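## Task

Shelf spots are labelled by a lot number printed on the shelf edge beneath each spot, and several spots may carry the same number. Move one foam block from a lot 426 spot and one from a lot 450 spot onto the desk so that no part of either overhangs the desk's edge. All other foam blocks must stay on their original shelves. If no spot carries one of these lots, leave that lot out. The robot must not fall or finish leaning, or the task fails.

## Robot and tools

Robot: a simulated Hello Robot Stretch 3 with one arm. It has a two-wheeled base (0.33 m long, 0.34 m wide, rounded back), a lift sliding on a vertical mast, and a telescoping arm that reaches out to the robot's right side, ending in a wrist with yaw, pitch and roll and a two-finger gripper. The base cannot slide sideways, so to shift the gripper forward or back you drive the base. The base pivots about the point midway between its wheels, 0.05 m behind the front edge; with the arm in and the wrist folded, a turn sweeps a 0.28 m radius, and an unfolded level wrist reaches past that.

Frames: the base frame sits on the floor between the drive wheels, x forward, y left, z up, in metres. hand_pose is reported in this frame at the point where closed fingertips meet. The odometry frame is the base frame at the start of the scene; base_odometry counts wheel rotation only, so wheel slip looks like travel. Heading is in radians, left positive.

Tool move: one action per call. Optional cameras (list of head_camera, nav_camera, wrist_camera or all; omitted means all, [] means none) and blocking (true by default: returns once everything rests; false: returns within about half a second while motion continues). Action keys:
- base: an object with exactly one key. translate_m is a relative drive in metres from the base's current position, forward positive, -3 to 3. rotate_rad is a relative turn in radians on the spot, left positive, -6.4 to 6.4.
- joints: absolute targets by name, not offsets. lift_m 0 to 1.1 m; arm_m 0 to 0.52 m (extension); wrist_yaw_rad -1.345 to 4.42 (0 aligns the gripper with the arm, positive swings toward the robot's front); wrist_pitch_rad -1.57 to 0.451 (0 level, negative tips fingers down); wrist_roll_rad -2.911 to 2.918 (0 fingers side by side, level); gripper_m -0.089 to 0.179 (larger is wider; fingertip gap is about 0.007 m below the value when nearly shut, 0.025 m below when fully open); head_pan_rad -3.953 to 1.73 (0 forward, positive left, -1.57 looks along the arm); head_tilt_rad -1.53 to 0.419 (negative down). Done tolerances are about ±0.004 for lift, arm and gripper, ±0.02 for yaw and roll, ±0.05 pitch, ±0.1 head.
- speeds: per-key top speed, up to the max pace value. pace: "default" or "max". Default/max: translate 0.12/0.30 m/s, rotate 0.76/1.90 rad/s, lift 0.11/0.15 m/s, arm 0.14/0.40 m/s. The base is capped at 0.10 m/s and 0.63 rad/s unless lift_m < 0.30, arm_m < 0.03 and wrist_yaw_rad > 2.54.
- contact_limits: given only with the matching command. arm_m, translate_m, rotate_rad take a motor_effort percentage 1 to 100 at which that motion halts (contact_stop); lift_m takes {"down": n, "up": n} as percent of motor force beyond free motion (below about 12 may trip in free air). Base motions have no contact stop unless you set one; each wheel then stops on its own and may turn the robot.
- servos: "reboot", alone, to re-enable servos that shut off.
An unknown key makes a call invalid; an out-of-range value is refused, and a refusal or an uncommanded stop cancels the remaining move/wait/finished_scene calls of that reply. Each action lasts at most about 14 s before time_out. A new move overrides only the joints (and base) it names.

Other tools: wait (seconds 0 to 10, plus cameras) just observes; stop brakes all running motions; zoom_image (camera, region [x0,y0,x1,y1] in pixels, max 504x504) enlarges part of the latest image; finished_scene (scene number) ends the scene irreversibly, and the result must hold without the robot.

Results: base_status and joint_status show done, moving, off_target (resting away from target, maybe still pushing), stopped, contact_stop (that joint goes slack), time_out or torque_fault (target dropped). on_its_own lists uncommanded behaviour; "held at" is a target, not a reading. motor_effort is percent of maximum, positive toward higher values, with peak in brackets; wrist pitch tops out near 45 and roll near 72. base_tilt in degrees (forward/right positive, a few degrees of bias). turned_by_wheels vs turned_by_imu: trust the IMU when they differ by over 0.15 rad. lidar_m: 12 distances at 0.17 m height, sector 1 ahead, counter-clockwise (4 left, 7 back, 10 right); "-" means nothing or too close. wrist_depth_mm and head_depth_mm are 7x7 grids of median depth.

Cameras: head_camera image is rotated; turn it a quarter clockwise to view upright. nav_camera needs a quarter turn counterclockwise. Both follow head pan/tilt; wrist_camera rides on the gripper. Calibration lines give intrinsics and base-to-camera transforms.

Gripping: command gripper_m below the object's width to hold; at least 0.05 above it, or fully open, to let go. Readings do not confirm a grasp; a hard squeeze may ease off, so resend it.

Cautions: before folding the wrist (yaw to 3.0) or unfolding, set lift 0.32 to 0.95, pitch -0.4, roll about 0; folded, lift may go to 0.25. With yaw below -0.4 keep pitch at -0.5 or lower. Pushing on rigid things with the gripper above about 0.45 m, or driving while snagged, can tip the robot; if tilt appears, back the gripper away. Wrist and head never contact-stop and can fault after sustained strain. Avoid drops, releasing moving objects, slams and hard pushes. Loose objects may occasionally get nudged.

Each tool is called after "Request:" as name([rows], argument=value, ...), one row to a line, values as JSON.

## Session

Request:
move(joints={"head_pan_rad":-1.0,"head_tilt_rad":-0.3}, cameras=["nav_camera","head_camera"], pace="max")

Request:
move(joints={"head_pan_rad":-2.5,"head_tilt_rad":-0.3}, cameras=["nav_camera"], pace="max")

Request:
move(joints={"head_pan_rad":-3.8,"head_tilt_rad":-0.3}, cameras=["nav_camera"], pace="max")

Request:
move(joints={"head_pan_rad":0.8,"head_tilt_rad":-0.3}, cameras=["nav_camera"], pace="max")

Scene clock: 0.90 s.
move: done
base_odometry: x=+0.000 y=+0.000 heading=+0.000
turned_by_wheels: +0.000
turned_by_imu: +0.000
base_tilt: forward=-0.3 right=-1.1
lidar_m: 0.84 0.77 0.78 0.96 1.17 1.16 1.57 1.48 1.13 1.37 3.09 1.31
head_depth_mm: 2810 2946 3000 2864 1968 2012 1559 / 2806 2971 3118 3245 2920 2011 1550 / 2777 2919 3032 3247 2919 1997 1536 / 2733 2834 3012 3118 2869 1999 1544 / 2733 2815 2932 3099 2863 1977 1530 / 2639 2802 2894 3030 2837 1968 1520 / 2605 2744 2872 3015 2803 1969 1523
base_status: not commanded
joint_positions: lift_m=+0.306 arm_m=+0.001 wrist_yaw_rad=+2.853 wrist_pitch_rad=-0.337 wrist_roll_rad=+0.000 gripper_m=+0.037 head_pan_rad=-1.028 head_tilt_rad=-0.301
joint_status: all done
measured_speeds: all 0
motor_effort: left_wheel=+0.0(0.5) right_wheel=+0.0(1.0) lift_m=+26.5(27.3) arm_m=-7.9(8.0) wrist_yaw_rad=-0.6(2.2) wrist_pitch_rad=+2.1(2.1) wrist_roll_rad=+0.1(0.3) gripper_m=+0.2(1.0) head_pan_rad=+1.9(5.8) head_tilt_rad=-2.6(6.4)
hand_pose: x=+0.0453 y=+0.0786 z=+0.3376 quat_wxyz=(+0.218, +0.707, +0.017, +0.673) (m; base frame)
wrist_depth_mm: 134 - - - - - - / 136 - - - - - - / 145 - - - - - - / 155 186 862 855 823 - - / 169 180 727 678 663 689 654 / 566 193 126 558 128 572 574 / 500 205 313 496 484 490 489
pictures: head_camera (sideways), nav_camera (sideways)
camera_calibration:
head_camera: T_world_to_cam=[[-0.166743, 0.186667, -0.96817, 1.27657], [0.874917, 0.480788, -0.0579848, 0.0697585], [0.454661, -0.856737, -0.243486, 0.269668], [0, 0, 0, 1]] pos_world=[0.0292186, -0.0407976, 1.30564]
nav_camera: T_world_to_cam=[[0.154889, -0.223497, 0.962319, -1.21042], [-0.84843, -0.529131, 0.0136686, 0.0375891], [0.506138, -0.818578, -0.271578, 0.303564], [0, 0, 0, 1]] pos_world=[0.0657281, -0.00214577, 1.24674]

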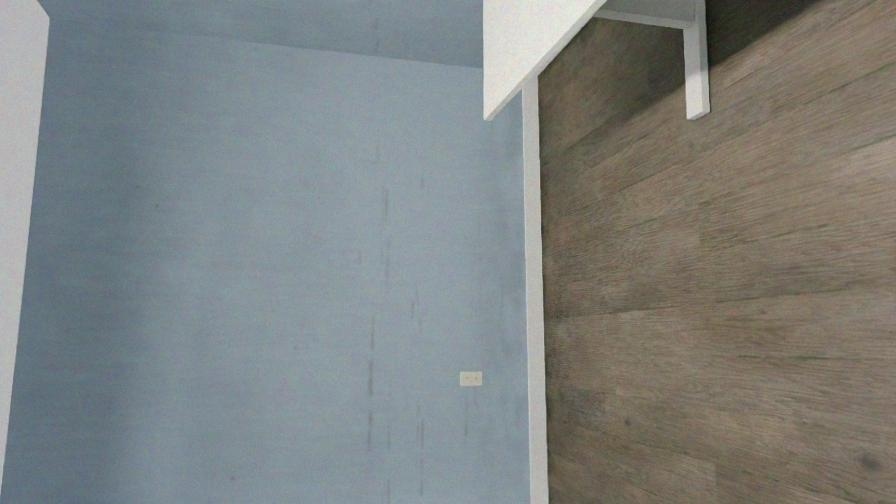

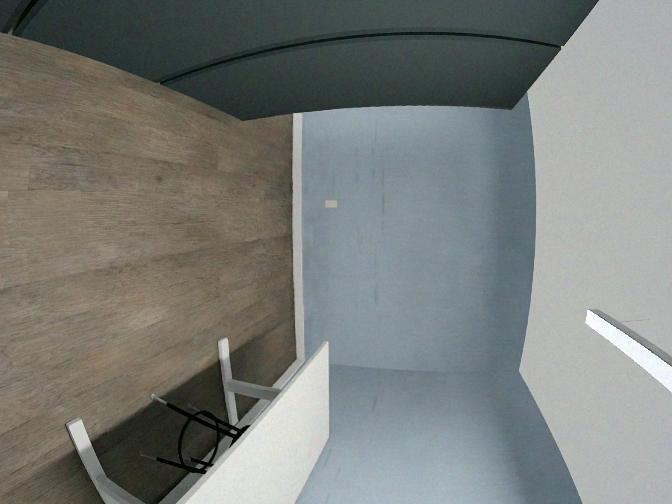

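Scene clock: 3.00 s.
move: done
base_odometry: x=+0.000 y=+0.000 heading=+0.000
turned_by_wheels: +0.000
turned_by_imu: +0.000
base_tilt: forward=-0.1 right=-1.3
lidar_m: 0.84 0.77 0.78 0.96 1.17 1.16 1.57 1.48 1.13 1.38 3.08 1.31
head_depth_mm: 1315 1383 1454 1529 1618 1708 1556 / 1311 1386 1439 1524 1599 1696 1552 / 1301 1366 1441 1514 1591 1681 1551 / 1282 1353 1424 1498 1588 1664 1537 / 1306 1365 1434 1502 1595 1675 1526 / 1300 1354 1428 1496 1576 1657 1535 / 1291 1353 1414 1486 1466 1660 1519
base_status: not commanded
joint_positions: lift_m=+0.306 arm_m=+0.001 wrist_yaw_rad=+2.853 wrist_pitch_rad=-0.337 wrist_roll_rad=+0.000 gripper_m=+0.037 head_pan_rad=-2.508 head_tilt_rad=-0.301
joint_status: all done
measured_speeds: translate_m=+0.000 rotate_rad=+0.000 lift_m=+0.000 arm_m=+0.000 wrist_yaw_rad=+0.000 wrist_pitch_rad=+0.000 wrist_roll_rad=+0.000 head_pan_rad=+0.024 head_tilt_rad=+0.000
motor_effort: left_wheel=-0.3(0.5) right_wheel=-0.1(1.2) lift_m=+26.7(27.2) arm_m=-12.2(12.8) wrist_yaw_rad=-0.3(2.2) wrist_pitch_rad=+2.2(2.2) wrist_roll_rad=+0.0(0.3) gripper_m=+0.5(0.9) head_pan_rad=+3.2(5.6) head_tilt_rad=-0.6(5.0)
hand_pose: x=+0.0453 y=+0.0786 z=+0.3376 quat_wxyz=(+0.218, +0.707, +0.017, +0.673) (m; base frame)
wrist_depth_mm: 133 - - - - - - / 136 - - - - - - / 144 - - - - - - / 156 186 879 883 818 - - / 170 180 731 675 670 690 657 / 571 193 126 563 128 572 573 / 507 205 313 498 483 499 493
pictures: nav_camera (sideways)
camera_calibration:
nav_camera: T_world_to_cam=[[-0.208657, -0.17436, 0.962321, -1.2082], [-0.603302, 0.797396, 0.0136654, 0.0361155], [-0.769733, -0.577718, -0.271574, 0.311382], [0, 0, 0, 1]] pos_world=[0.00937122, -0.0595678, 1.24674]

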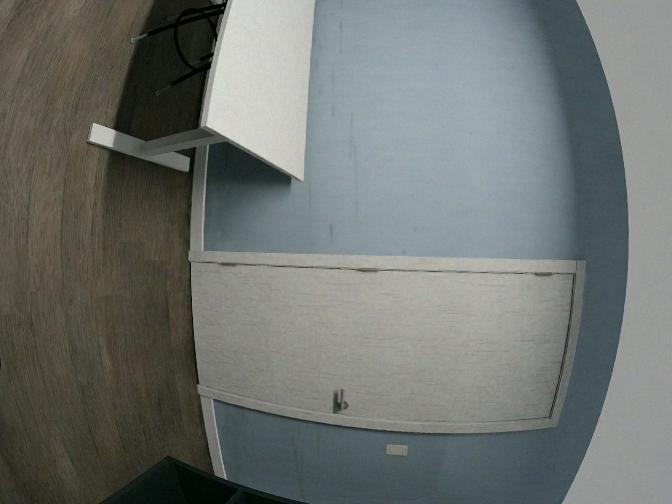

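Scene clock: 3.97 s.
move: done
base_odometry: x=+0.000 y=+0.000 heading=+0.000
turned_by_wheels: +0.000
turned_by_imu: +0.000
base_tilt: forward=-0.3 right=-1.1
lidar_m: 0.85 0.77 0.78 0.96 1.17 1.16 1.57 1.48 1.13 1.38 3.08 1.31
head_depth_mm: 1352 1399 - - - - - / 1371 1407 1498 1512 1621 1393 1498 / 1174 1092 1501 1313 1644 1671 1463 / 1083 1079 1137 1199 1238 1324 1396 / 1443 1493 1588 1630 1711 1741 1438 / 1467 1534 1624 1638 1692 1730 1458 / 1507 1561 1650 1714 1676 1776 1479
base_status: not commanded
joint_positions: lift_m=+0.306 arm_m=+0.001 wrist_yaw_rad=+2.853 wrist_pitch_rad=-0.337 wrist_roll_rad=+0.000 gripper_m=+0.037 head_pan_rad=-3.835 head_tilt_rad=-0.301
joint_status: all done
measured_speeds: all 0
motor_effort: left_wheel=+0.0(0.8) right_wheel=+0.7(0.9) lift_m=+26.9(27.1) arm_m=-12.1(13.0) wrist_yaw_rad=+0.6(1.9) wrist_pitch_rad=+2.1(2.1) wrist_roll_rad=-0.1(0.3) gripper_m=+0.5(0.9) head_pan_rad=+3.8(4.9) head_tilt_rad=-0.3(2.4)
hand_pose: x=+0.0453 y=+0.0786 z=+0.3376 quat_wxyz=(+0.218, +0.707, +0.017, +0.673) (m; base frame)
wrist_depth_mm: 133 - - - - - - / 136 - - - - - - / 145 - - - - - - / 156 186 875 872 815 - - / 169 181 725 678 671 699 660 / 568 193 126 566 129 574 571 / 506 205 313 503 483 491 488
pictures: nav_camera (sideways)
camera_calibration:
nav_camera: T_world_to_cam=[[-0.219578, 0.16038, 0.962322, -1.20812], [0.628078, 0.778031, 0.0136458, 0.0285624], [-0.746528, 0.607409, -0.27157, 0.311259], [0, 0, 0, 1]] pos_world=[-0.0508533, -0.0175254, 1.24674]

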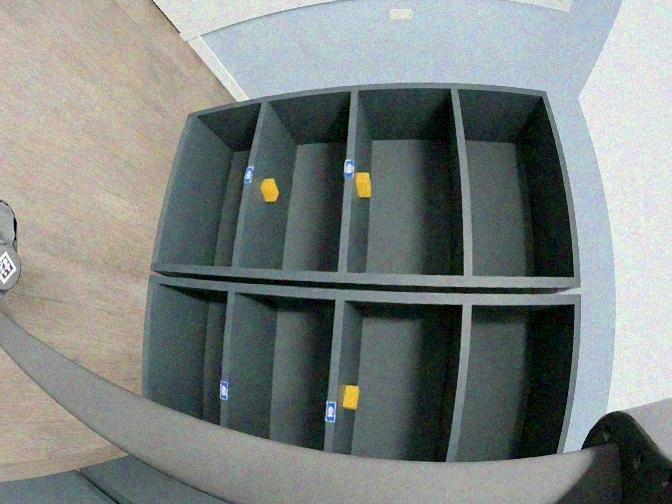

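Scene clock: 7.13 s.
move: done
base_odometry: x=+0.000 y=+0.000 heading=+0.000
turned_by_wheels: +0.000
turned_by_imu: +0.000
base_tilt: forward=-0.3 right=-1.2
lidar_m: 0.85 0.77 0.78 0.96 1.17 1.16 1.57 1.48 1.13 1.38 3.08 1.31
head_depth_mm: 628 656 686 718 758 803 851 / 635 664 694 728 767 813 855 / 644 671 705 740 781 822 873 / 651 680 714 749 790 834 888 / 659 690 722 762 801 846 902 / 668 700 733 773 815 864 917 / 674 707 744 782 827 873 931
base_status: not commanded
joint_positions: lift_m=+0.306 arm_m=+0.001 wrist_yaw_rad=+2.853 wrist_pitch_rad=-0.337 wrist_roll_rad=+0.000 gripper_m=+0.037 head_pan_rad=+0.808 head_tilt_rad=-0.301
joint_status: all done
measured_speeds: translate_m=+0.000 rotate_rad=+0.000 lift_m=+0.000 arm_m=+0.000 wrist_yaw_rad=+0.000 wrist_pitch_rad=+0.000 wrist_roll_rad=+0.000 head_pan_rad=-0.024 head_tilt_rad=+0.000
motor_effort: left_wheel=-0.5(0.6) right_wheel=+0.4(1.5) lift_m=+26.8(27.4) arm_m=-12.1(12.9) wrist_yaw_rad=+0.0(2.2) wrist_pitch_rad=+2.0(2.1) wrist_roll_rad=+0.1(0.3) gripper_m=+0.6(1.2) head_pan_rad=-3.0(7.2) head_tilt_rad=+2.6(5.5)
hand_pose: x=+0.0453 y=+0.0786 z=+0.3376 quat_wxyz=(+0.218, +0.707, +0.017, +0.673) (m; base frame)
wrist_depth_mm: 133 - - - - - - / 136 - - - - - - / 144 - - - - - - / 155 186 866 866 819 - - / 169 181 729 672 672 680 663 / 569 193 126 558 128 574 572 / 508 204 315 497 479 491 492
pictures: nav_camera (sideways)
camera_calibration:
nav_camera: T_world_to_cam=[[0.175139, 0.20799, 0.962324, -1.21055], [0.732795, -0.680312, 0.0136723, 0.0279111], [0.657524, 0.702791, -0.271563, 0.302642], [0, 0, 0, 1]] pos_world=[-0.00743423, 0.0580751, 1.24674]

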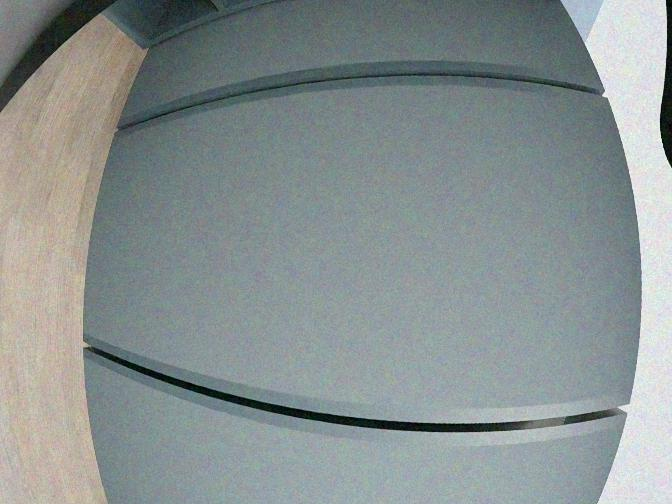

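Request:
move(joints={"head_pan_rad":-3.93,"head_tilt_rad":-0.35}, cameras=["head_camera","nav_camera"], pace="max")

Request:
zoom_image(camera="head_camera", region=[350, 0, 650, 250])

Request:
zoom_image(camera="head_camera", region=[350, 250, 650, 504])

Request:
move(joints={"head_pan_rad":-3.55,"head_tilt_rad":-0.35}, cameras=["head_camera"], pace="max")

Request:
zoom_image(camera="head_camera", region=[350, 0, 650, 250])

Request:
zoom_image(camera="head_camera", region=[350, 250, 650, 504])

Scene clock: 22.53 s.
move: done
base_odometry: x=+0.000 y=+0.000 heading=+0.000
turned_by_wheels: +0.000
turned_by_imu: +0.000
base_tilt: forward=-0.4 right=-1.3
lidar_m: 0.85 0.77 0.78 0.96 1.17 1.16 1.57 1.48 1.13 1.38 3.09 1.31
head_depth_mm: - - - - - - - / - - - - - - - / 1377 1412 1521 1536 1668 1770 - / 1220 1127 1512 1328 1470 1633 1427 / 1102 1113 1220 1194 1289 1390 1420 / 1406 1466 1565 1660 1543 1755 1448 / 1422 1474 1587 1686 1462 1751 1450
base_status: not commanded
joint_positions: lift_m=+0.306 arm_m=+0.001 wrist_yaw_rad=+2.853 wrist_pitch_rad=-0.337 wrist_roll_rad=+0.000 gripper_m=+0.037 head_pan_rad=-3.938 head_tilt_rad=-0.350
joint_status: all done
measured_speeds: translate_m=+0.000 rotate_rad=+0.000 lift_m=+0.000 arm_m=+0.000 wrist_yaw_rad=+0.000 wrist_pitch_rad=+0.000 wrist_roll_rad=+0.000 head_pan_rad=+0.024 head_tilt_rad=+0.000
motor_effort: left_wheel=+0.1(0.6) right_wheel=+0.4(1.4) lift_m=+26.3(26.9) arm_m=-11.7(12.9) wrist_yaw_rad=-1.6(1.8) wrist_pitch_rad=+2.1(2.1) wrist_roll_rad=+0.0(0.4) gripper_m=+0.3(1.0) head_pan_rad=+4.0(6.6) head_tilt_rad=-3.9(7.9)
hand_pose: x=+0.0453 y=+0.0786 z=+0.3376 quat_wxyz=(+0.218, +0.707, +0.017, +0.673) (m; base frame)
wrist_depth_mm: 133 - - - - - - / 136 - - - - - - / 144 - - - - - - / 155 186 881 858 821 - - / 169 180 728 679 664 687 658 / 568 193 126 561 129 572 573 / 506 205 313 499 485 493 492
pictures: head_camera (sideways), nav_camera (sideways)
camera_calibration:
head_camera: T_world_to_cam=[[0.237769, -0.177045, -0.95505, 1.257], [-0.739747, -0.670211, -0.0599253, 0.0821453], [-0.629476, 0.720744, -0.290324, 0.337285], [0, 0, 0, 1]] pos_world=[-0.0257973, 0.0345045, 1.30335]
nav_camera: T_world_to_cam=[[-0.2344, 0.215392, 0.947978, -1.18932], [0.704417, 0.709669, 0.0129308, 0.0290778], [-0.669965, 0.670803, -0.318072, 0.371287], [0, 0, 0, 1]] pos_world=[-0.0505093, -0.0135263, 1.24517]

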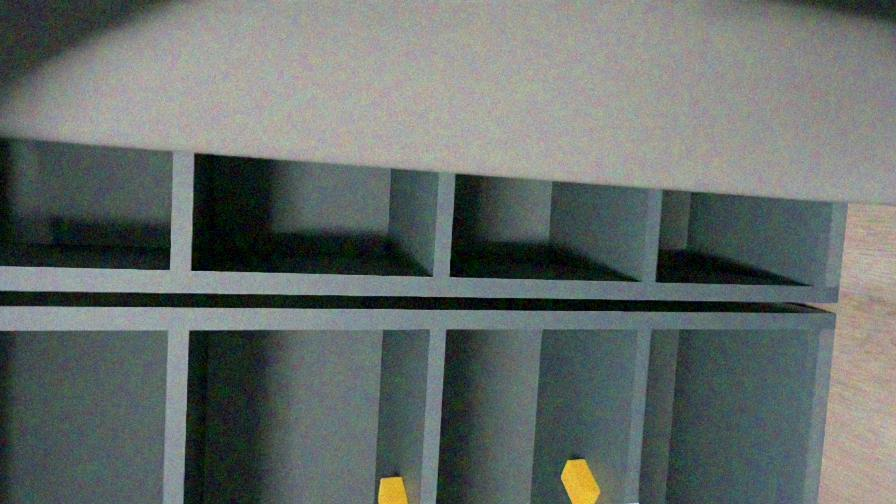

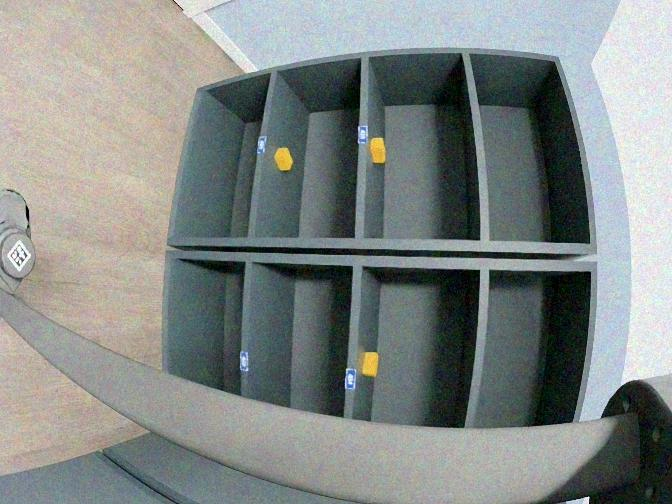

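Scaled by 1.680 from the camera's 896x504 image, which has a finer 1280x720 frame.

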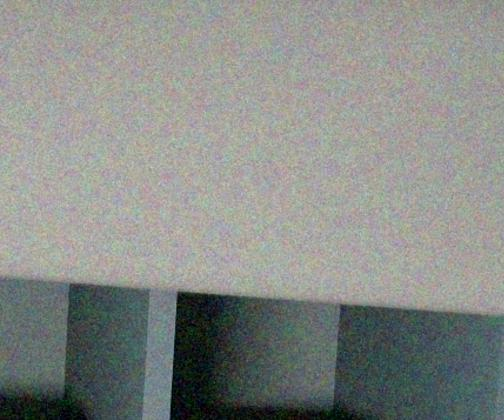

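Scaled by 1.680 from the camera's 896x504 image, which has a finer 1280x720 frame.

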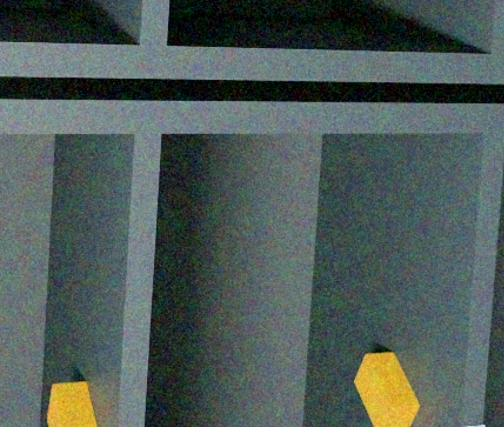

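Scene clock: 23.23 s.
move: done
base_odometry: x=+0.000 y=+0.000 heading=+0.000
turned_by_wheels: +0.000
turned_by_imu: +0.000
base_tilt: forward=-0.2 right=-1.2
lidar_m: 0.85 0.77 0.78 0.96 1.17 1.16 1.58 1.48 1.13 1.38 3.09 1.31
head_depth_mm: 1334 1030 1060 1128 1312 1314 1412 / 1412 1457 1558 1392 1504 1326 1380 / 1472 1529 1625 1699 1583 1780 1438 / 1557 1617 1738 1822 1566 1779 1471 / 1600 1645 1771 1878 1758 1765 1467 / 1407 1448 1538 1614 1691 1756 1452 / 1706 1784 1893 1990 2093 1853 1455
base_status: not commanded
joint_positions: lift_m=+0.306 arm_m=+0.001 wrist_yaw_rad=+2.853 wrist_pitch_rad=-0.337 wrist_roll_rad=+0.000 gripper_m=+0.037 head_pan_rad=-3.541 head_tilt_rad=-0.350
joint_status: all done
measured_speeds: all 0
motor_effort: left_wheel=-0.3(0.6) right_wheel=+0.6(1.0) lift_m=+25.9(26.8) arm_m=-12.0(12.5) wrist_yaw_rad=-0.5(1.9) wrist_pitch_rad=+2.1(2.1) wrist_roll_rad=+0.1(0.2) gripper_m=+0.8(0.8) head_pan_rad=+2.0(5.2) head_tilt_rad=-3.4(8.1)
hand_pose: x=+0.0453 y=+0.0786 z=+0.3376 quat_wxyz=(+0.218, +0.707, +0.017, +0.673) (m; base frame)
wrist_depth_mm: 134 - - - - - - / 136 - - - - - - / 145 - - - - - - / 155 186 868 868 830 - - / 170 181 730 674 655 685 662 / 564 194 126 564 129 574 571 / 506 205 313 496 484 496 490
pictures: head_camera (sideways)
camera_calibration:
head_camera: T_world_to_cam=[[0.287886, -0.0713972, -0.954999, 1.25664], [-0.422968, -0.904162, -0.0599081, 0.0802132], [-0.859197, 0.421181, -0.290495, 0.3389], [0, 0, 0, 1]] pos_world=[-0.0366609, 0.0195082, 1.30335]

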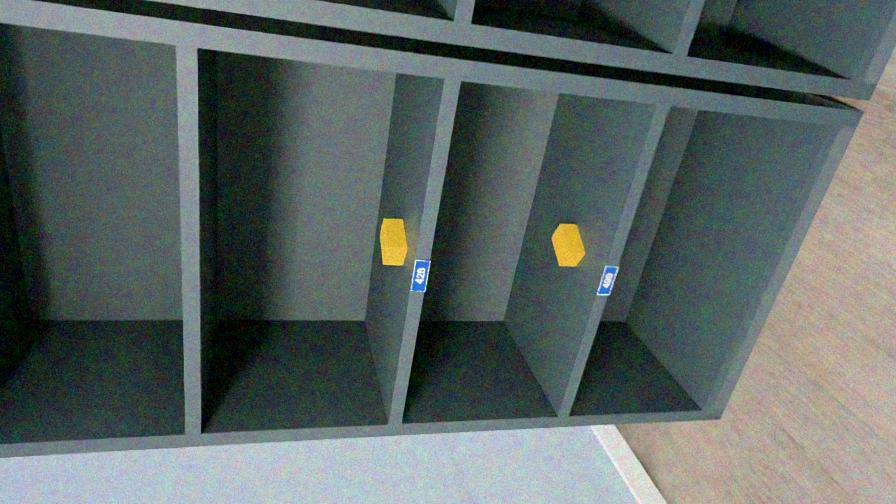

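Scaled by 1.680 from the camera's 896x504 image, which has a finer 1280x720 frame.

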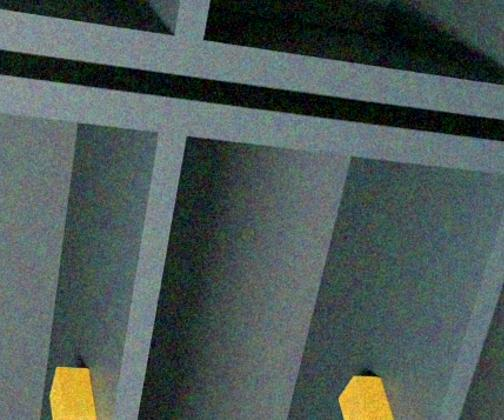

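Scaled by 1.680 from the camera's 896x504 image, which has a finer 1280x720 frame.

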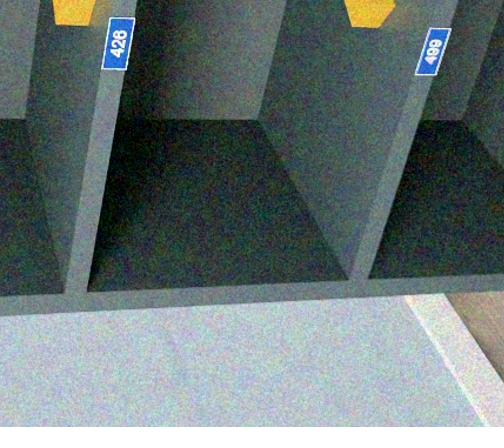

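Request:
zoom_image(camera="head_camera", region=[400, 250, 440, 300])

Request:
zoom_image(camera="head_camera", region=[590, 255, 630, 305])

Scaled by 10.080 from the camera's 896x504 image, which has a finer 1280x720 frame.

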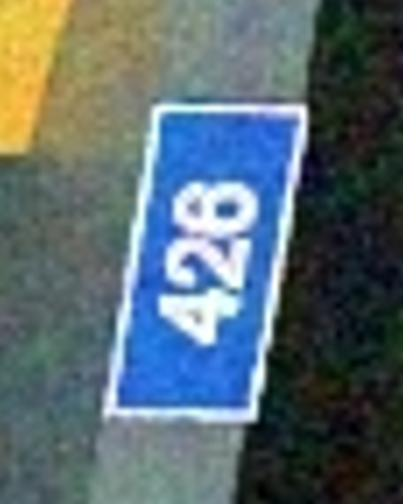

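Scaled by 10.080 from the camera's 896x504 image, which has a finer 1280x720 frame.

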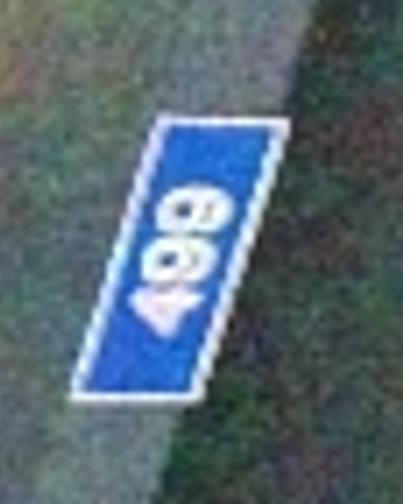

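Request:
move(base={"translate_m":-0.81}, joints={"head_pan_rad":-1.57,"head_tilt_rad":-0.35}, cameras=[], pace="max")

Request:
move(base={"rotate_rad":-2.49}, joints={"lift_m":0.9}, cameras=["head_camera"], pace="max")

Request:
move(joints={"wrist_yaw_rad":0,"gripper_m":0.179,"wrist_pitch_rad":-0.4,"head_pan_rad":-2.1}, cameras=["head_camera"], pace="max")

Request:
move(joints={"wrist_pitch_rad":-0.25,"lift_m":0.97}, cameras=["wrist_camera"])

Scene clock: 74.47 s.
move: done
base_odometry: x=-0.810 y=+0.000 heading=+0.000
turned_by_wheels: +0.000
turned_by_imu: +0.000
base_tilt: forward=-0.3 right=-1.2
lidar_m: 1.54 1.40 1.41 0.77 1.00 0.79 0.94 0.87 0.87 1.06 1.05 2.38
head_depth_mm: 880 906 939 976 980 1021 1069 / 965 1003 1039 1082 1125 1181 1236 / 1075 1119 1167 1214 1281 1337 1377 / 1199 1265 1328 1394 1403 1570 1475 / 1388 1450 1538 1608 1257 1770 1422 / 1610 1707 1836 1809 1167 1200 1285 / 1928 2089 2263 1907 1159 1649 1450
base_status: done
joint_positions: lift_m=+0.306 arm_m=+0.001 wrist_yaw_rad=+2.853 wrist_pitch_rad=-0.337 wrist_roll_rad=+0.000 gripper_m=+0.037 head_pan_rad=-1.570 head_tilt_rad=-0.350
joint_status: all done
measured_speeds: all 0
motor_effort: left_wheel=-6.7(11.2) right_wheel=-3.4(13.3) lift_m=+26.3(27.3) arm_m=-11.3(12.7) wrist_yaw_rad=-0.1(2.2) wrist_pitch_rad=+2.1(2.2) wrist_roll_rad=+0.1(0.4) gripper_m=+1.0(1.1) head_pan_rad=-2.8(6.0) head_tilt_rad=-1.3(6.0)
hand_pose: x=+0.0453 y=+0.0786 z=+0.3376 quat_wxyz=(+0.218, +0.707, +0.017, +0.673) (m; base frame)
wrist_depth_mm: 134 - - - - - - / 136 - - - - - - / 145 173 - - - - - / 156 167 837 867 862 853 866 / 167 180 734 666 663 678 683 / 570 193 126 560 129 576 573 / 500 205 313 498 481 497 491
pictures: none
No camera images: "cameras" was empty.

Scene clock: 79.37 s.
move: done
base_odometry: x=-0.810 y=+0.000 heading=-2.490
turned_by_wheels: -2.490
turned_by_imu: -2.450
base_tilt: forward=-0.3 right=-1.2
lidar_m: 0.86 0.90 1.04 1.80 1.99 1.45 1.40 1.45 0.77 1.11 0.79 0.90
head_depth_mm: 928 934 1039 1019 804 1055 888 / 925 965 1046 1082 795 1130 877 / 921 985 1044 1082 786 1129 879 / 917 986 1042 1077 761 1118 872 / 920 981 1042 1058 769 1113 868 / 918 978 1039 1049 760 1102 864 / 914 984 1039 1032 754 1098 861
base_status: done
joint_positions: lift_m=+0.900 arm_m=+0.001 wrist_yaw_rad=+2.853 wrist_pitch_rad=-0.338 wrist_roll_rad=+0.000 gripper_m=+0.037 head_pan_rad=-1.570 head_tilt_rad=-0.350
joint_status: all done
measured_speeds: all 0
motor_effort: left_wheel=+7.2(12.5) right_wheel=-9.5(13.5) lift_m=+26.3(33.7) arm_m=-11.9(13.4) wrist_yaw_rad=+0.0(1.8) wrist_pitch_rad=+2.2(2.4) wrist_roll_rad=+0.1(0.3) gripper_m=-0.1(1.1) head_pan_rad=-2.9(3.6) head_tilt_rad=-1.4(2.5)
hand_pose: x=+0.0452 y=+0.0785 z=+0.9310 quat_wxyz=(+0.218, +0.707, +0.018, +0.673) (m; base frame)
wrist_depth_mm: 133 - - - - - - / 136 - - - - - - / 144 - - - - - - / 155 186 - - - - - / 172 180 - - - - - / - 193 126 - 128 - - / - 205 - - - - -
pictures: head_camera (sideways)
camera_calibration:
head_camera: T_world_to_cam=[[-0.046465, 0.293056, -0.954965, 1.25863], [0.997512, -0.0371282, -0.0599289, 0.0715363], [-0.0530187, -0.955374, -0.290602, 0.334173], [0, 0, 0, 1]] pos_world=[0.00484136, -0.0469335, 1.30335]

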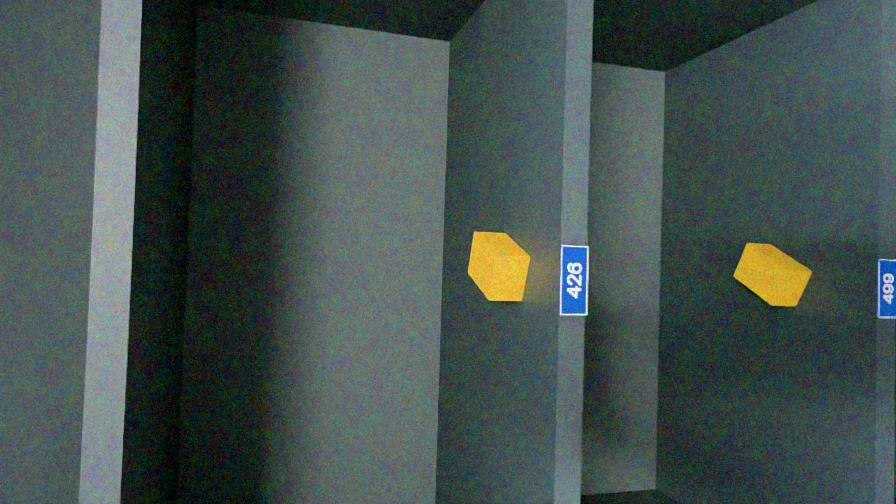

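Scene clock: 81.33 s.
move: done
base_odometry: x=-0.810 y=+0.000 heading=-2.490
turned_by_wheels: +0.000
turned_by_imu: +0.000
base_tilt: forward=-0.4 right=-1.2
lidar_m: 0.87 0.90 1.05 1.81 1.98 1.46 1.40 1.46 0.77 1.11 0.79 0.90
head_depth_mm: 1340 1347 1526 1255 1589 1310 1402 / 1243 1268 1433 1114 1578 1232 1403 / 683 724 1298 917 1475 1084 1435 / 658 691 735 790 834 904 957 / 774 807 881 893 940 1028 928 / 933 969 1066 1051 1178 1104 864 / 904 960 1026 1031 756 1101 864
base_status: not commanded
joint_positions: lift_m=+0.900 arm_m=+0.001 wrist_yaw_rad=+0.003 wrist_pitch_rad=-0.411 wrist_roll_rad=+0.000 gripper_m=+0.179 head_pan_rad=-2.105 head_tilt_rad=-0.350
joint_status: all done
measured_speeds: all 0
motor_effort: left_wheel=+7.1(7.8) right_wheel=-9.8(10.2) lift_m=+24.1(26.7) arm_m=-11.7(12.5) wrist_yaw_rad=-3.2(8.1) wrist_pitch_rad=+1.8(2.8) wrist_roll_rad=+0.0(0.3) gripper_m=+0.5(84.7) head_pan_rad=+3.6(5.1) head_tilt_rad=-0.1(1.8)
hand_pose: x=-0.0208 y=-0.3708 z=+0.9142 quat_wxyz=(+0.693, +0.146, -0.692, -0.144) (m; base frame)
wrist_depth_mm: - - - 366 - - - / - - - - - - - / - - - - - 923 - / - - - - - - - / - 142 - 712 - - - / - 126 - - - - - / - 979 - - - - 105
pictures: head_camera (sideways)
camera_calibration:
head_camera: T_world_to_cam=[[0.109287, 0.275854, -0.954966, 1.2577], [0.839506, -0.540035, -0.0599217, 0.072516], [-0.532245, -0.795152, -0.2906, 0.337015], [0, 0, 0, 1]] pos_world=[-0.018954, -0.0398026, 1.30335]

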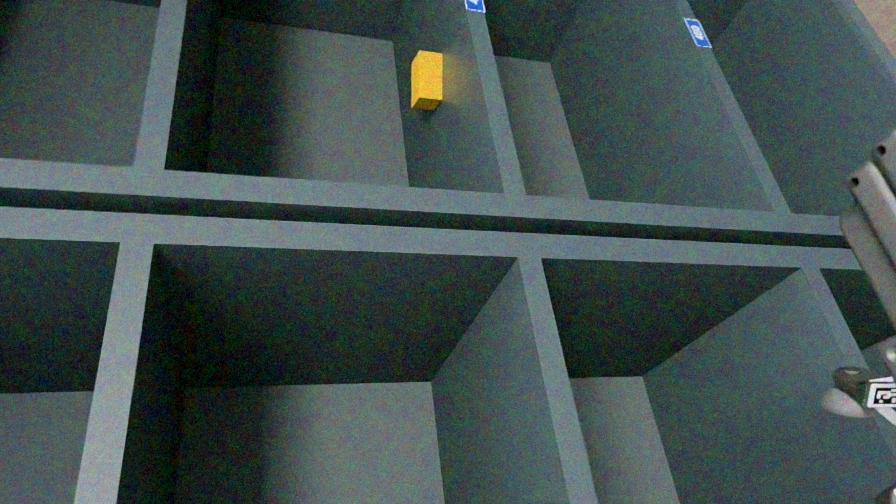

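Scene clock: 82.80 s.
move: done
base_odometry: x=-0.810 y=+0.000 heading=-2.490
turned_by_wheels: +0.000
turned_by_imu: +0.000
base_tilt: forward=-0.5 right=-1.1
lidar_m: 0.86 0.90 1.05 1.80 1.99 1.45 1.40 1.45 0.77 1.11 0.78 0.90
head_depth_mm: 1337 1255 1515 1255 1596 1253 - / 1243 1274 1428 1116 1577 1236 - / 678 723 773 917 1426 - - / 658 694 738 792 844 873 - / 778 810 892 894 943 1048 - / 939 988 1070 1051 1198 1203 - / 900 957 1020 1033 753 1148 -
base_status: not commanded
joint_positions: lift_m=+0.970 arm_m=+0.001 wrist_yaw_rad=+0.003 wrist_pitch_rad=-0.272 wrist_roll_rad=+0.000 gripper_m=+0.179 head_pan_rad=-2.100 head_tilt_rad=-0.350
joint_status: all done
measured_speeds: all 0
motor_effort: left_wheel=+7.0(7.6) right_wheel=-9.5(10.2) lift_m=+28.5(31.9) arm_m=-11.1(11.5) wrist_yaw_rad=-4.3(4.3) wrist_pitch_rad=+3.5(6.2) wrist_roll_rad=+0.1(0.3) gripper_m=+0.1(1.2) head_pan_rad=+3.8(4.1) head_tilt_rad=+0.0(1.4)
hand_pose: x=-0.0208 y=-0.3859 z=+1.0168 quat_wxyz=(+0.701, +0.097, -0.700, -0.095) (m; base frame)
wrist_depth_mm: - - - - - 737 - / - - - - - - - / - - - 426 - - - / - - - - - - - / - 142 - - - 955 - / - 126 - 759 - - - / - - - - - - 105
pictures: wrist_camera
camera_calibration:
wrist_camera: T_world_to_cam=[[-0.998874, -0.0431356, -0.0197475, -0.0107191], [-0.00209828, 0.456018, -0.889968, 1.11334], [0.0473945, -0.888925, -0.455595, 0.287341], [0, 0, 0, 1]] pos_world=[-0.0219894, -0.252742, 1.12154]

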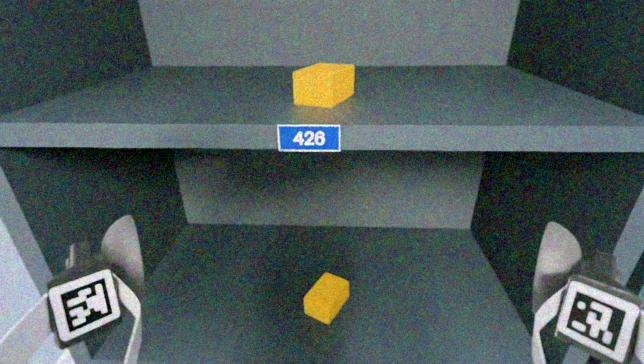

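Request:
move(base={"translate_m":0.027}, joints={"head_pan_rad":-2.3,"head_tilt_rad":-0.5}, cameras=["head_camera"])

Request:
move(joints={"arm_m":0.25}, cameras=["wrist_camera","head_camera"])

Request:
zoom_image(camera="head_camera", region=[300, 0, 750, 250])

Scene clock: 115.00 s.
move: done
base_odometry: x=-0.831 y=-0.016 heading=-2.490
turned_by_wheels: +0.000
turned_by_imu: +0.000
base_tilt: forward=-0.2 right=-1.2
lidar_m: 0.84 0.87 1.04 2.24 2.02 1.48 1.43 1.48 0.78 1.10 0.77 0.87
head_depth_mm: 1258 1361 1403 1525 1664 1691 - / 1345 1484 1475 1622 1751 - - / 1114 1487 1182 1717 1353 - - / 925 1343 1254 1576 1351 - - / 662 715 781 855 918 - - / 658 727 804 850 1001 - - / 755 859 948 788 1215 - -
base_status: done
joint_positions: lift_m=+0.970 arm_m=+0.001 wrist_yaw_rad=+0.003 wrist_pitch_rad=-0.272 wrist_roll_rad=+0.000 gripper_m=+0.179 head_pan_rad=-2.299 head_tilt_rad=-0.501
joint_status: all done
measured_speeds: all 0
motor_effort: left_wheel=+7.2(11.2) right_wheel=+4.5(8.1) lift_m=+25.6(27.0) arm_m=-8.9(10.1) wrist_yaw_rad=-2.6(4.5) wrist_pitch_rad=+3.5(3.6) wrist_roll_rad=+0.2(0.3) gripper_m=+0.6(1.1) head_pan_rad=-2.6(4.5) head_tilt_rad=-3.7(6.3)
hand_pose: x=-0.0208 y=-0.3859 z=+1.0168 quat_wxyz=(+0.701, +0.097, -0.700, -0.095) (m; base frame)
wrist_depth_mm: - - - - - 753 - / - - - - - - - / - - - 423 - - - / - - - - - - - / - 143 - - - 912 - / - 126 - 746 - - - / 118 - - - - - 105
pictures: head_camera (sideways)
camera_calibration:
head_camera: T_world_to_cam=[[0.253945, 0.353937, -0.900134, 1.18517], [0.725228, -0.685442, -0.0649187, 0.0796679], [-0.639966, -0.636316, -0.430749, 0.520092], [0, 0, 0, 1]] pos_world=[-0.0259037, -0.0339252, 1.29601]

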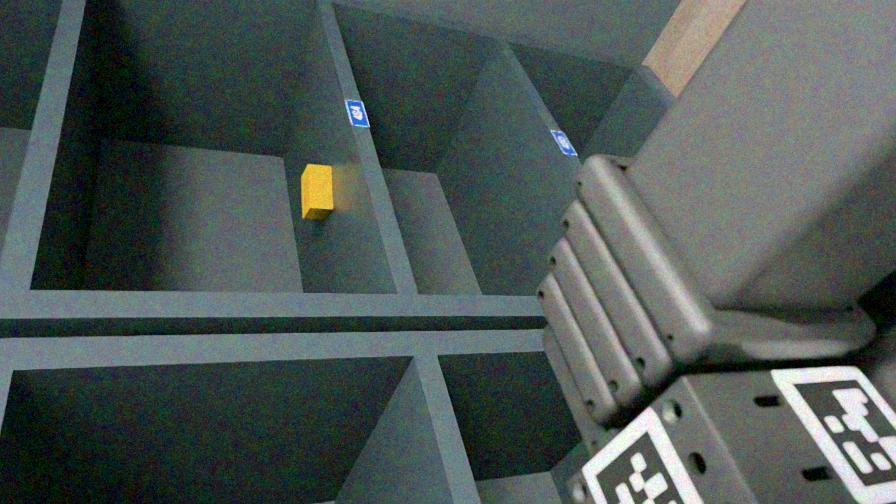

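Scene clock: 118.07 s.
move: done
base_odometry: x=-0.831 y=-0.016 heading=-2.490
turned_by_wheels: +0.000
turned_by_imu: +0.000
base_tilt: forward=-0.5 right=-1.2
lidar_m: 0.84 0.87 1.04 2.25 2.02 1.48 1.43 1.48 0.78 1.10 0.77 0.87
head_depth_mm: 1255 1347 1409 1528 1680 1686 - / 1339 1476 1469 1622 1757 1699 - / 1121 1481 1180 1715 1354 - - / 920 1350 1250 1575 1342 - - / 662 716 778 851 - - - / 659 723 802 796 - 1180 1215 / 754 854 946 836 - 927 1216
base_status: not commanded
joint_positions: lift_m=+0.970 arm_m=+0.250 wrist_yaw_rad=+0.003 wrist_pitch_rad=-0.272 wrist_roll_rad=+0.000 gripper_m=+0.179 head_pan_rad=-2.300 head_tilt_rad=-0.501
joint_status: all done
measured_speeds: all 0
motor_effort: left_wheel=+6.7(7.4) right_wheel=+5.2(5.6) lift_m=+23.9(25.4) arm_m=+12.9(14.1) wrist_yaw_rad=-3.2(4.5) wrist_pitch_rad=+3.6(3.6) wrist_roll_rad=+0.1(0.3) gripper_m=+0.4(1.2) head_pan_rad=-2.9(3.7) head_tilt_rad=-1.5(4.5)
hand_pose: x=-0.0208 y=-0.6353 z=+1.0168 quat_wxyz=(+0.701, +0.097, -0.700, -0.095) (m; base frame)
wrist_depth_mm: - - - - - - 530 / - - - - - - - / - - - - - - - / - - - - - - - / - 142 - - - - - / - 126 207 203 - - - / - - - - - - 105
pictures: head_camera (sideways), wrist_camera
camera_calibration:
head_camera: T_world_to_cam=[[0.254165, 0.353815, -0.900119, 1.18518], [0.724849, -0.685843, -0.0649134, 0.0797107], [-0.640308, -0.635952, -0.43078, 0.520071], [0, 0, 0, 1]] pos_world=[-0.0260043, -0.0339248, 1.29601]
wrist_camera: T_world_to_cam=[[-0.998884, -0.0429124, -0.0197473, -0.0213654], [-0.00199687, 0.456023, -0.889966, 1.22708], [0.0471958, -0.888933, -0.455599, 0.0656396], [0, 0, 0, 1]] pos_world=[-0.0219891, -0.502142, 1.12154]

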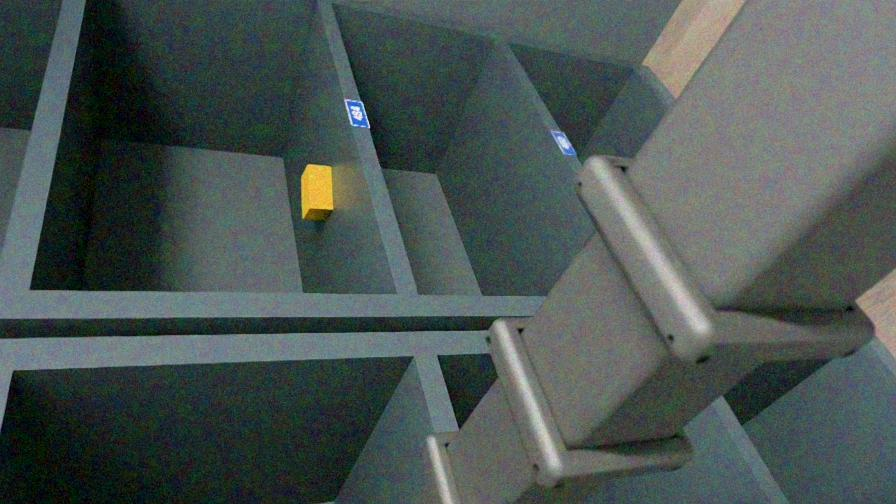

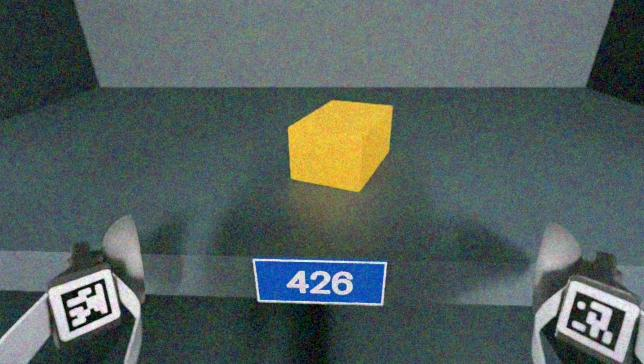

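Scaled by 1.120 from the camera's 896x504 image, which has a finer 1280x720 frame.

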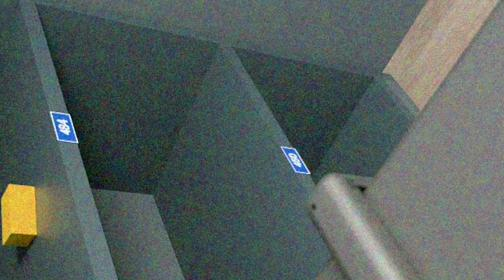

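Request:
move(base={"translate_m":0.074}, joints={"wrist_yaw_rad":-0.31}, cameras=[])

Request:
move(joints={"arm_m":0.36,"head_pan_rad":-1.57}, cameras=["wrist_camera"])

Scene clock: 135.47 s.
move: done
base_odometry: x=-0.890 y=-0.061 heading=-2.490
turned_by_wheels: +0.000
turned_by_imu: +0.000
base_tilt: forward=-0.2 right=-1.2
lidar_m: 0.76 0.79 1.01 1.52 2.13 1.55 1.50 1.55 0.82 1.11 0.74 0.79
head_depth_mm: 1331 1428 1479 1610 1741 1707 - / 1389 1546 1473 1702 1821 1694 - / 1115 1488 1229 1706 1357 - - / 725 795 878 1490 1282 - - / 685 752 819 881 - - - / 767 856 933 846 - 1359 1216 / 875 996 1063 836 - 931 1204
base_status: done
joint_positions: lift_m=+0.970 arm_m=+0.250 wrist_yaw_rad=-0.307 wrist_pitch_rad=-0.272 wrist_roll_rad=+0.000 gripper_m=+0.179 head_pan_rad=-2.300 head_tilt_rad=-0.501
joint_status: all done
measured_speeds: all 0
motor_effort: left_wheel=+7.4(9.7) right_wheel=+1.8(9.6) lift_m=+25.6(26.0) arm_m=+12.4(13.1) wrist_yaw_rad=-2.7(5.6) wrist_pitch_rad=+3.6(3.7) wrist_roll_rad=-0.1(0.3) gripper_m=+0.5(1.3) head_pan_rad=-2.9(3.5) head_tilt_rad=+1.8(2.1)
hand_pose: x=-0.0942 y=-0.6241 z=+1.0168 quat_wxyz=(+0.678, -0.012, -0.707, -0.202) (m; base frame)
wrist_depth_mm: - - - - - 627 - / - - - - - - - / - - - - - - - / - - - - - - - / - 143 - - - - - / - 126 202 215 - - - / - - - - - 658 105
pictures: none
No camera images: "cameras" was empty.

Scene clock: 137.53 s.
move: done
base_odometry: x=-0.890 y=-0.061 heading=-2.490
turned_by_wheels: +0.000
turned_by_imu: +0.000
base_tilt: forward=-0.4 right=-1.1
lidar_m: 0.76 0.79 1.01 1.52 2.13 1.56 1.50 1.56 0.83 1.11 0.73 0.79
head_depth_mm: 842 985 1061 331 1200 961 1218 / 866 983 1032 486 1245 961 1238 / 897 987 466 448 1241 954 1238 / 907 981 1025 493 1231 950 1233 / 909 980 1046 802 1220 942 1225 / 908 979 1047 792 1213 940 1219 / 858 951 961 783 1014 931 1076
base_status: not commanded
joint_positions: lift_m=+0.970 arm_m=+0.360 wrist_yaw_rad=-0.307 wrist_pitch_rad=-0.272 wrist_roll_rad=+0.000 gripper_m=+0.179 head_pan_rad=-1.565 head_tilt_rad=-0.501
joint_status: all done
measured_speeds: all 0
motor_effort: left_wheel=+7.0(7.7) right_wheel=+2.0(2.8) lift_m=+26.3(26.7) arm_m=+12.9(15.0) wrist_yaw_rad=-3.2(4.3) wrist_pitch_rad=+3.6(3.7) wrist_roll_rad=+0.0(0.3) gripper_m=+0.6(1.1) head_pan_rad=-3.1(5.9) head_tilt_rad=+3.1(4.0)
hand_pose: x=-0.0942 y=-0.7341 z=+1.0168 quat_wxyz=(+0.678, -0.012, -0.707, -0.202) (m; base frame)
wrist_depth_mm: - - - - - 544 - / - - - - - - - / - - - - - - - / - - - 183 - - - / - 143 177 173 - - - / - 140 171 179 171 165 - / 143 146 151 150 150 149 107
pictures: wrist_camera
camera_calibration:
wrist_camera: T_world_to_cam=[[-0.964371, 0.263819, -0.0196797, 0.129516], [0.137139, 0.434915, -0.889967, 1.26958], [-0.226231, -0.860958, -0.455599, -0.0239106], [0, 0, 0, 1]] pos_world=[-0.0546164, -0.606913, 1.12154]

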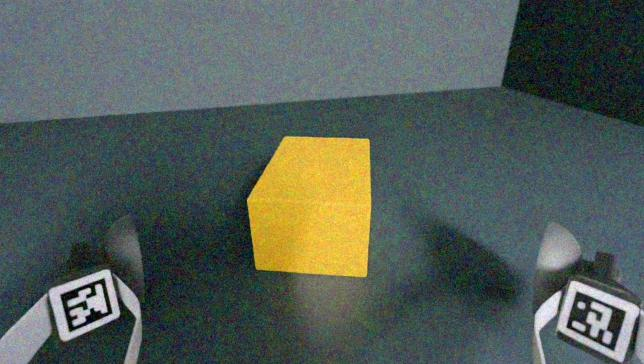

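Request:
move(joints={"arm_m":0.43}, contact_limits={"arm_m":35}, cameras=["wrist_camera"])

Scene clock: 152.10 s.
move: done
base_odometry: x=-0.890 y=-0.061 heading=-2.490
turned_by_wheels: +0.000
turned_by_imu: +0.000
base_tilt: forward=-0.3 right=-1.1
lidar_m: 0.76 0.79 1.01 1.52 2.13 1.55 1.50 1.56 0.83 1.11 0.74 0.79
head_depth_mm: 832 984 1056 304 1203 965 1215 / 859 985 489 439 1246 959 1246 / 891 981 537 686 1239 954 1233 / 910 980 1027 684 1231 949 1232 / 905 983 1046 802 1221 939 1221 / 905 978 1040 794 1215 935 1218 / 851 957 979 785 1033 922 1084
base_status: not commanded
joint_positions: lift_m=+0.970 arm_m=+0.430 wrist_yaw_rad=-0.307 wrist_pitch_rad=-0.272 wrist_roll_rad=+0.000 gripper_m=+0.179 head_pan_rad=-1.570 head_tilt_rad=-0.500
joint_status: all done
measured_speeds: all 0
motor_effort: left_wheel=+7.1(7.5) right_wheel=+1.7(2.9) lift_m=+27.2(27.7) arm_m=+12.9(14.3) wrist_yaw_rad=-2.1(4.3) wrist_pitch_rad=+3.5(3.7) wrist_roll_rad=-0.1(0.3) gripper_m=+0.4(1.1) head_pan_rad=-2.8(3.5) head_tilt_rad=+4.2(5.0)
contact_limits: arm_m 35 (drawing in: default 31, maximum 55; extending or still: default 39, maximum 69)
hand_pose: x=-0.0942 y=-0.8041 z=+1.0168 quat_wxyz=(+0.678, -0.012, -0.707, -0.202) (m; base frame)
wrist_depth_mm: - - - - - - - / - - - - - - - / - - - - - - - / - - - 172 - - - / - 142 - 141 141 - - / - 140 172 115 115 164 - / 142 147 146 113 107 149 107
pictures: wrist_camera
camera_calibration:
wrist_camera: T_world_to_cam=[[-0.964371, 0.263819, -0.0196797, 0.147984], [0.137139, 0.434915, -0.889967, 1.30002], [-0.226231, -0.860958, -0.455599, -0.0841776], [0, 0, 0, 1]] pos_world=[-0.0546164, -0.676913, 1.12154]

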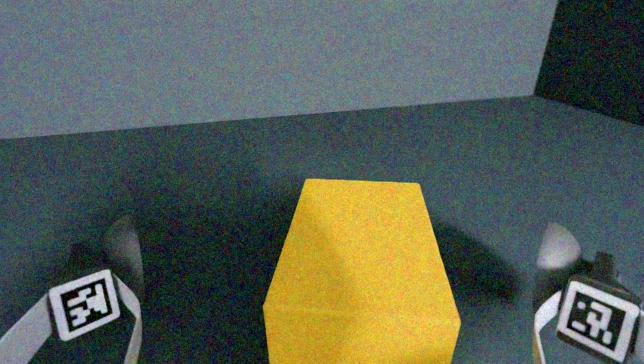

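Request:
move(joints={"gripper_m":0.03}, cameras=[])

Request:
move(joints={"lift_m":1.03}, speeds={"lift_m":0.06}, cameras=["wrist_camera"])

Scene clock: 160.03 s.
move: done
base_odometry: x=-0.890 y=-0.061 heading=-2.490
turned_by_wheels: +0.000
turned_by_imu: +0.000
base_tilt: forward=-0.2 right=-1.1
lidar_m: 0.76 0.79 1.01 1.52 2.12 1.56 1.50 1.55 0.83 1.11 0.73 0.79
head_depth_mm: 830 984 1060 304 1206 968 1216 / 859 986 488 439 1244 960 1246 / 890 982 536 685 1238 952 1236 / 911 982 1026 686 1236 948 1229 / 906 980 1039 803 1218 940 1224 / 905 981 1040 795 1210 937 1216 / 852 958 978 782 1033 921 1085
base_status: not commanded
joint_positions: lift_m=+0.970 arm_m=+0.430 wrist_yaw_rad=-0.308 wrist_pitch_rad=-0.272 wrist_roll_rad=+0.000 gripper_m=+0.031 head_pan_rad=-1.570 head_tilt_rad=-0.500
joint_status: all done
measured_speeds: all 0
motor_effort: left_wheel=+7.3(7.6) right_wheel=+1.5(2.8) lift_m=+28.6(29.3) arm_m=+13.0(13.4) wrist_yaw_rad=-3.3(3.6) wrist_pitch_rad=+3.6(3.7) wrist_roll_rad=+0.0(0.4) gripper_m=-21.2(95.1) head_pan_rad=-2.3(3.3) head_tilt_rad=+3.1(4.3)
contact_limits: arm_m 35 (drawing in: default 31, maximum 55; extending or still: default 39, maximum 69)
hand_pose: x=-0.0944 y=-0.8040 z=+1.0168 quat_wxyz=(+0.678, -0.013, -0.707, -0.202) (m; base frame)
wrist_depth_mm: - - - - - - - / - - - - - - - / - - - - - - - / - - - 172 - - - / - - 149 141 147 - - / - - 125 115 124 124 170 / 151 142 128 117 113 123 149
pictures: none
No camera images: "cameras" was empty.

Scene clock: 161.63 s.
move: done
base_odometry: x=-0.890 y=-0.061 heading=-2.490
turned_by_wheels: +0.000
turned_by_imu: +0.000
base_tilt: forward=-0.4 right=-1.2
lidar_m: 0.77 0.79 1.01 1.52 2.13 1.55 1.50 1.56 0.83 1.11 0.74 0.79
head_depth_mm: 830 981 282 785 1209 966 1214 / 858 969 408 780 1249 961 1240 / 888 960 486 771 1243 955 1229 / 908 969 517 759 1227 950 1225 / 909 985 1042 803 1225 942 1220 / 908 979 1039 792 1213 936 1218 / 849 957 979 784 1031 922 1088
base_status: not commanded
joint_positions: lift_m=+1.030 arm_m=+0.430 wrist_yaw_rad=-0.308 wrist_pitch_rad=-0.272 wrist_roll_rad=+0.000 gripper_m=+0.034 head_pan_rad=-1.570 head_tilt_rad=-0.500
joint_status: all done
measured_speeds: all 0
motor_effort: left_wheel=+7.2(7.7) right_wheel=+2.1(2.7) lift_m=+27.4(32.2) arm_m=+12.7(13.5) wrist_yaw_rad=-1.3(3.8) wrist_pitch_rad=+3.5(3.6) wrist_roll_rad=+0.0(0.3) gripper_m=-8.9(21.3) head_pan_rad=-2.3(3.4) head_tilt_rad=+3.3(4.1)
contact_limits: arm_m 35 (drawing in: default 31, maximum 55; extending or still: default 39, maximum 69)
hand_pose: x=-0.0944 y=-0.8040 z=+1.0768 quat_wxyz=(+0.678, -0.013, -0.707, -0.202) (m; base frame)
wrist_depth_mm: - - - - - - - / - - - - - 509 - / - - - - - - - / - - - 176 - - - / - - 149 143 149 - - / - - 125 116 124 - - / - - 122 116 108 105 -
pictures: wrist_camera
camera_calibration:
wrist_camera: T_world_to_cam=[[-0.96415, 0.264625, -0.019722, 0.149676], [0.13754, 0.434796, -0.889963, 1.35337], [-0.226931, -0.860771, -0.455605, -0.0567687], [0, 0, 0, 1]] pos_world=[-0.0547158, -0.676914, 1.18154]

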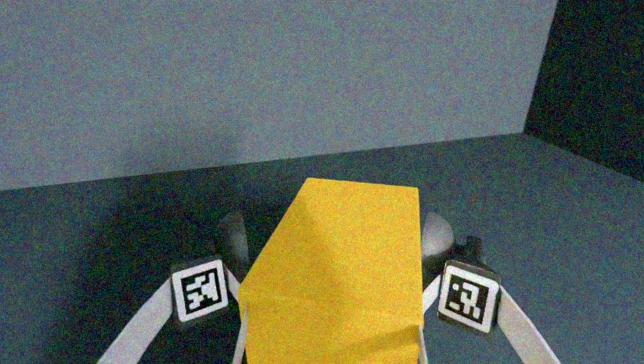

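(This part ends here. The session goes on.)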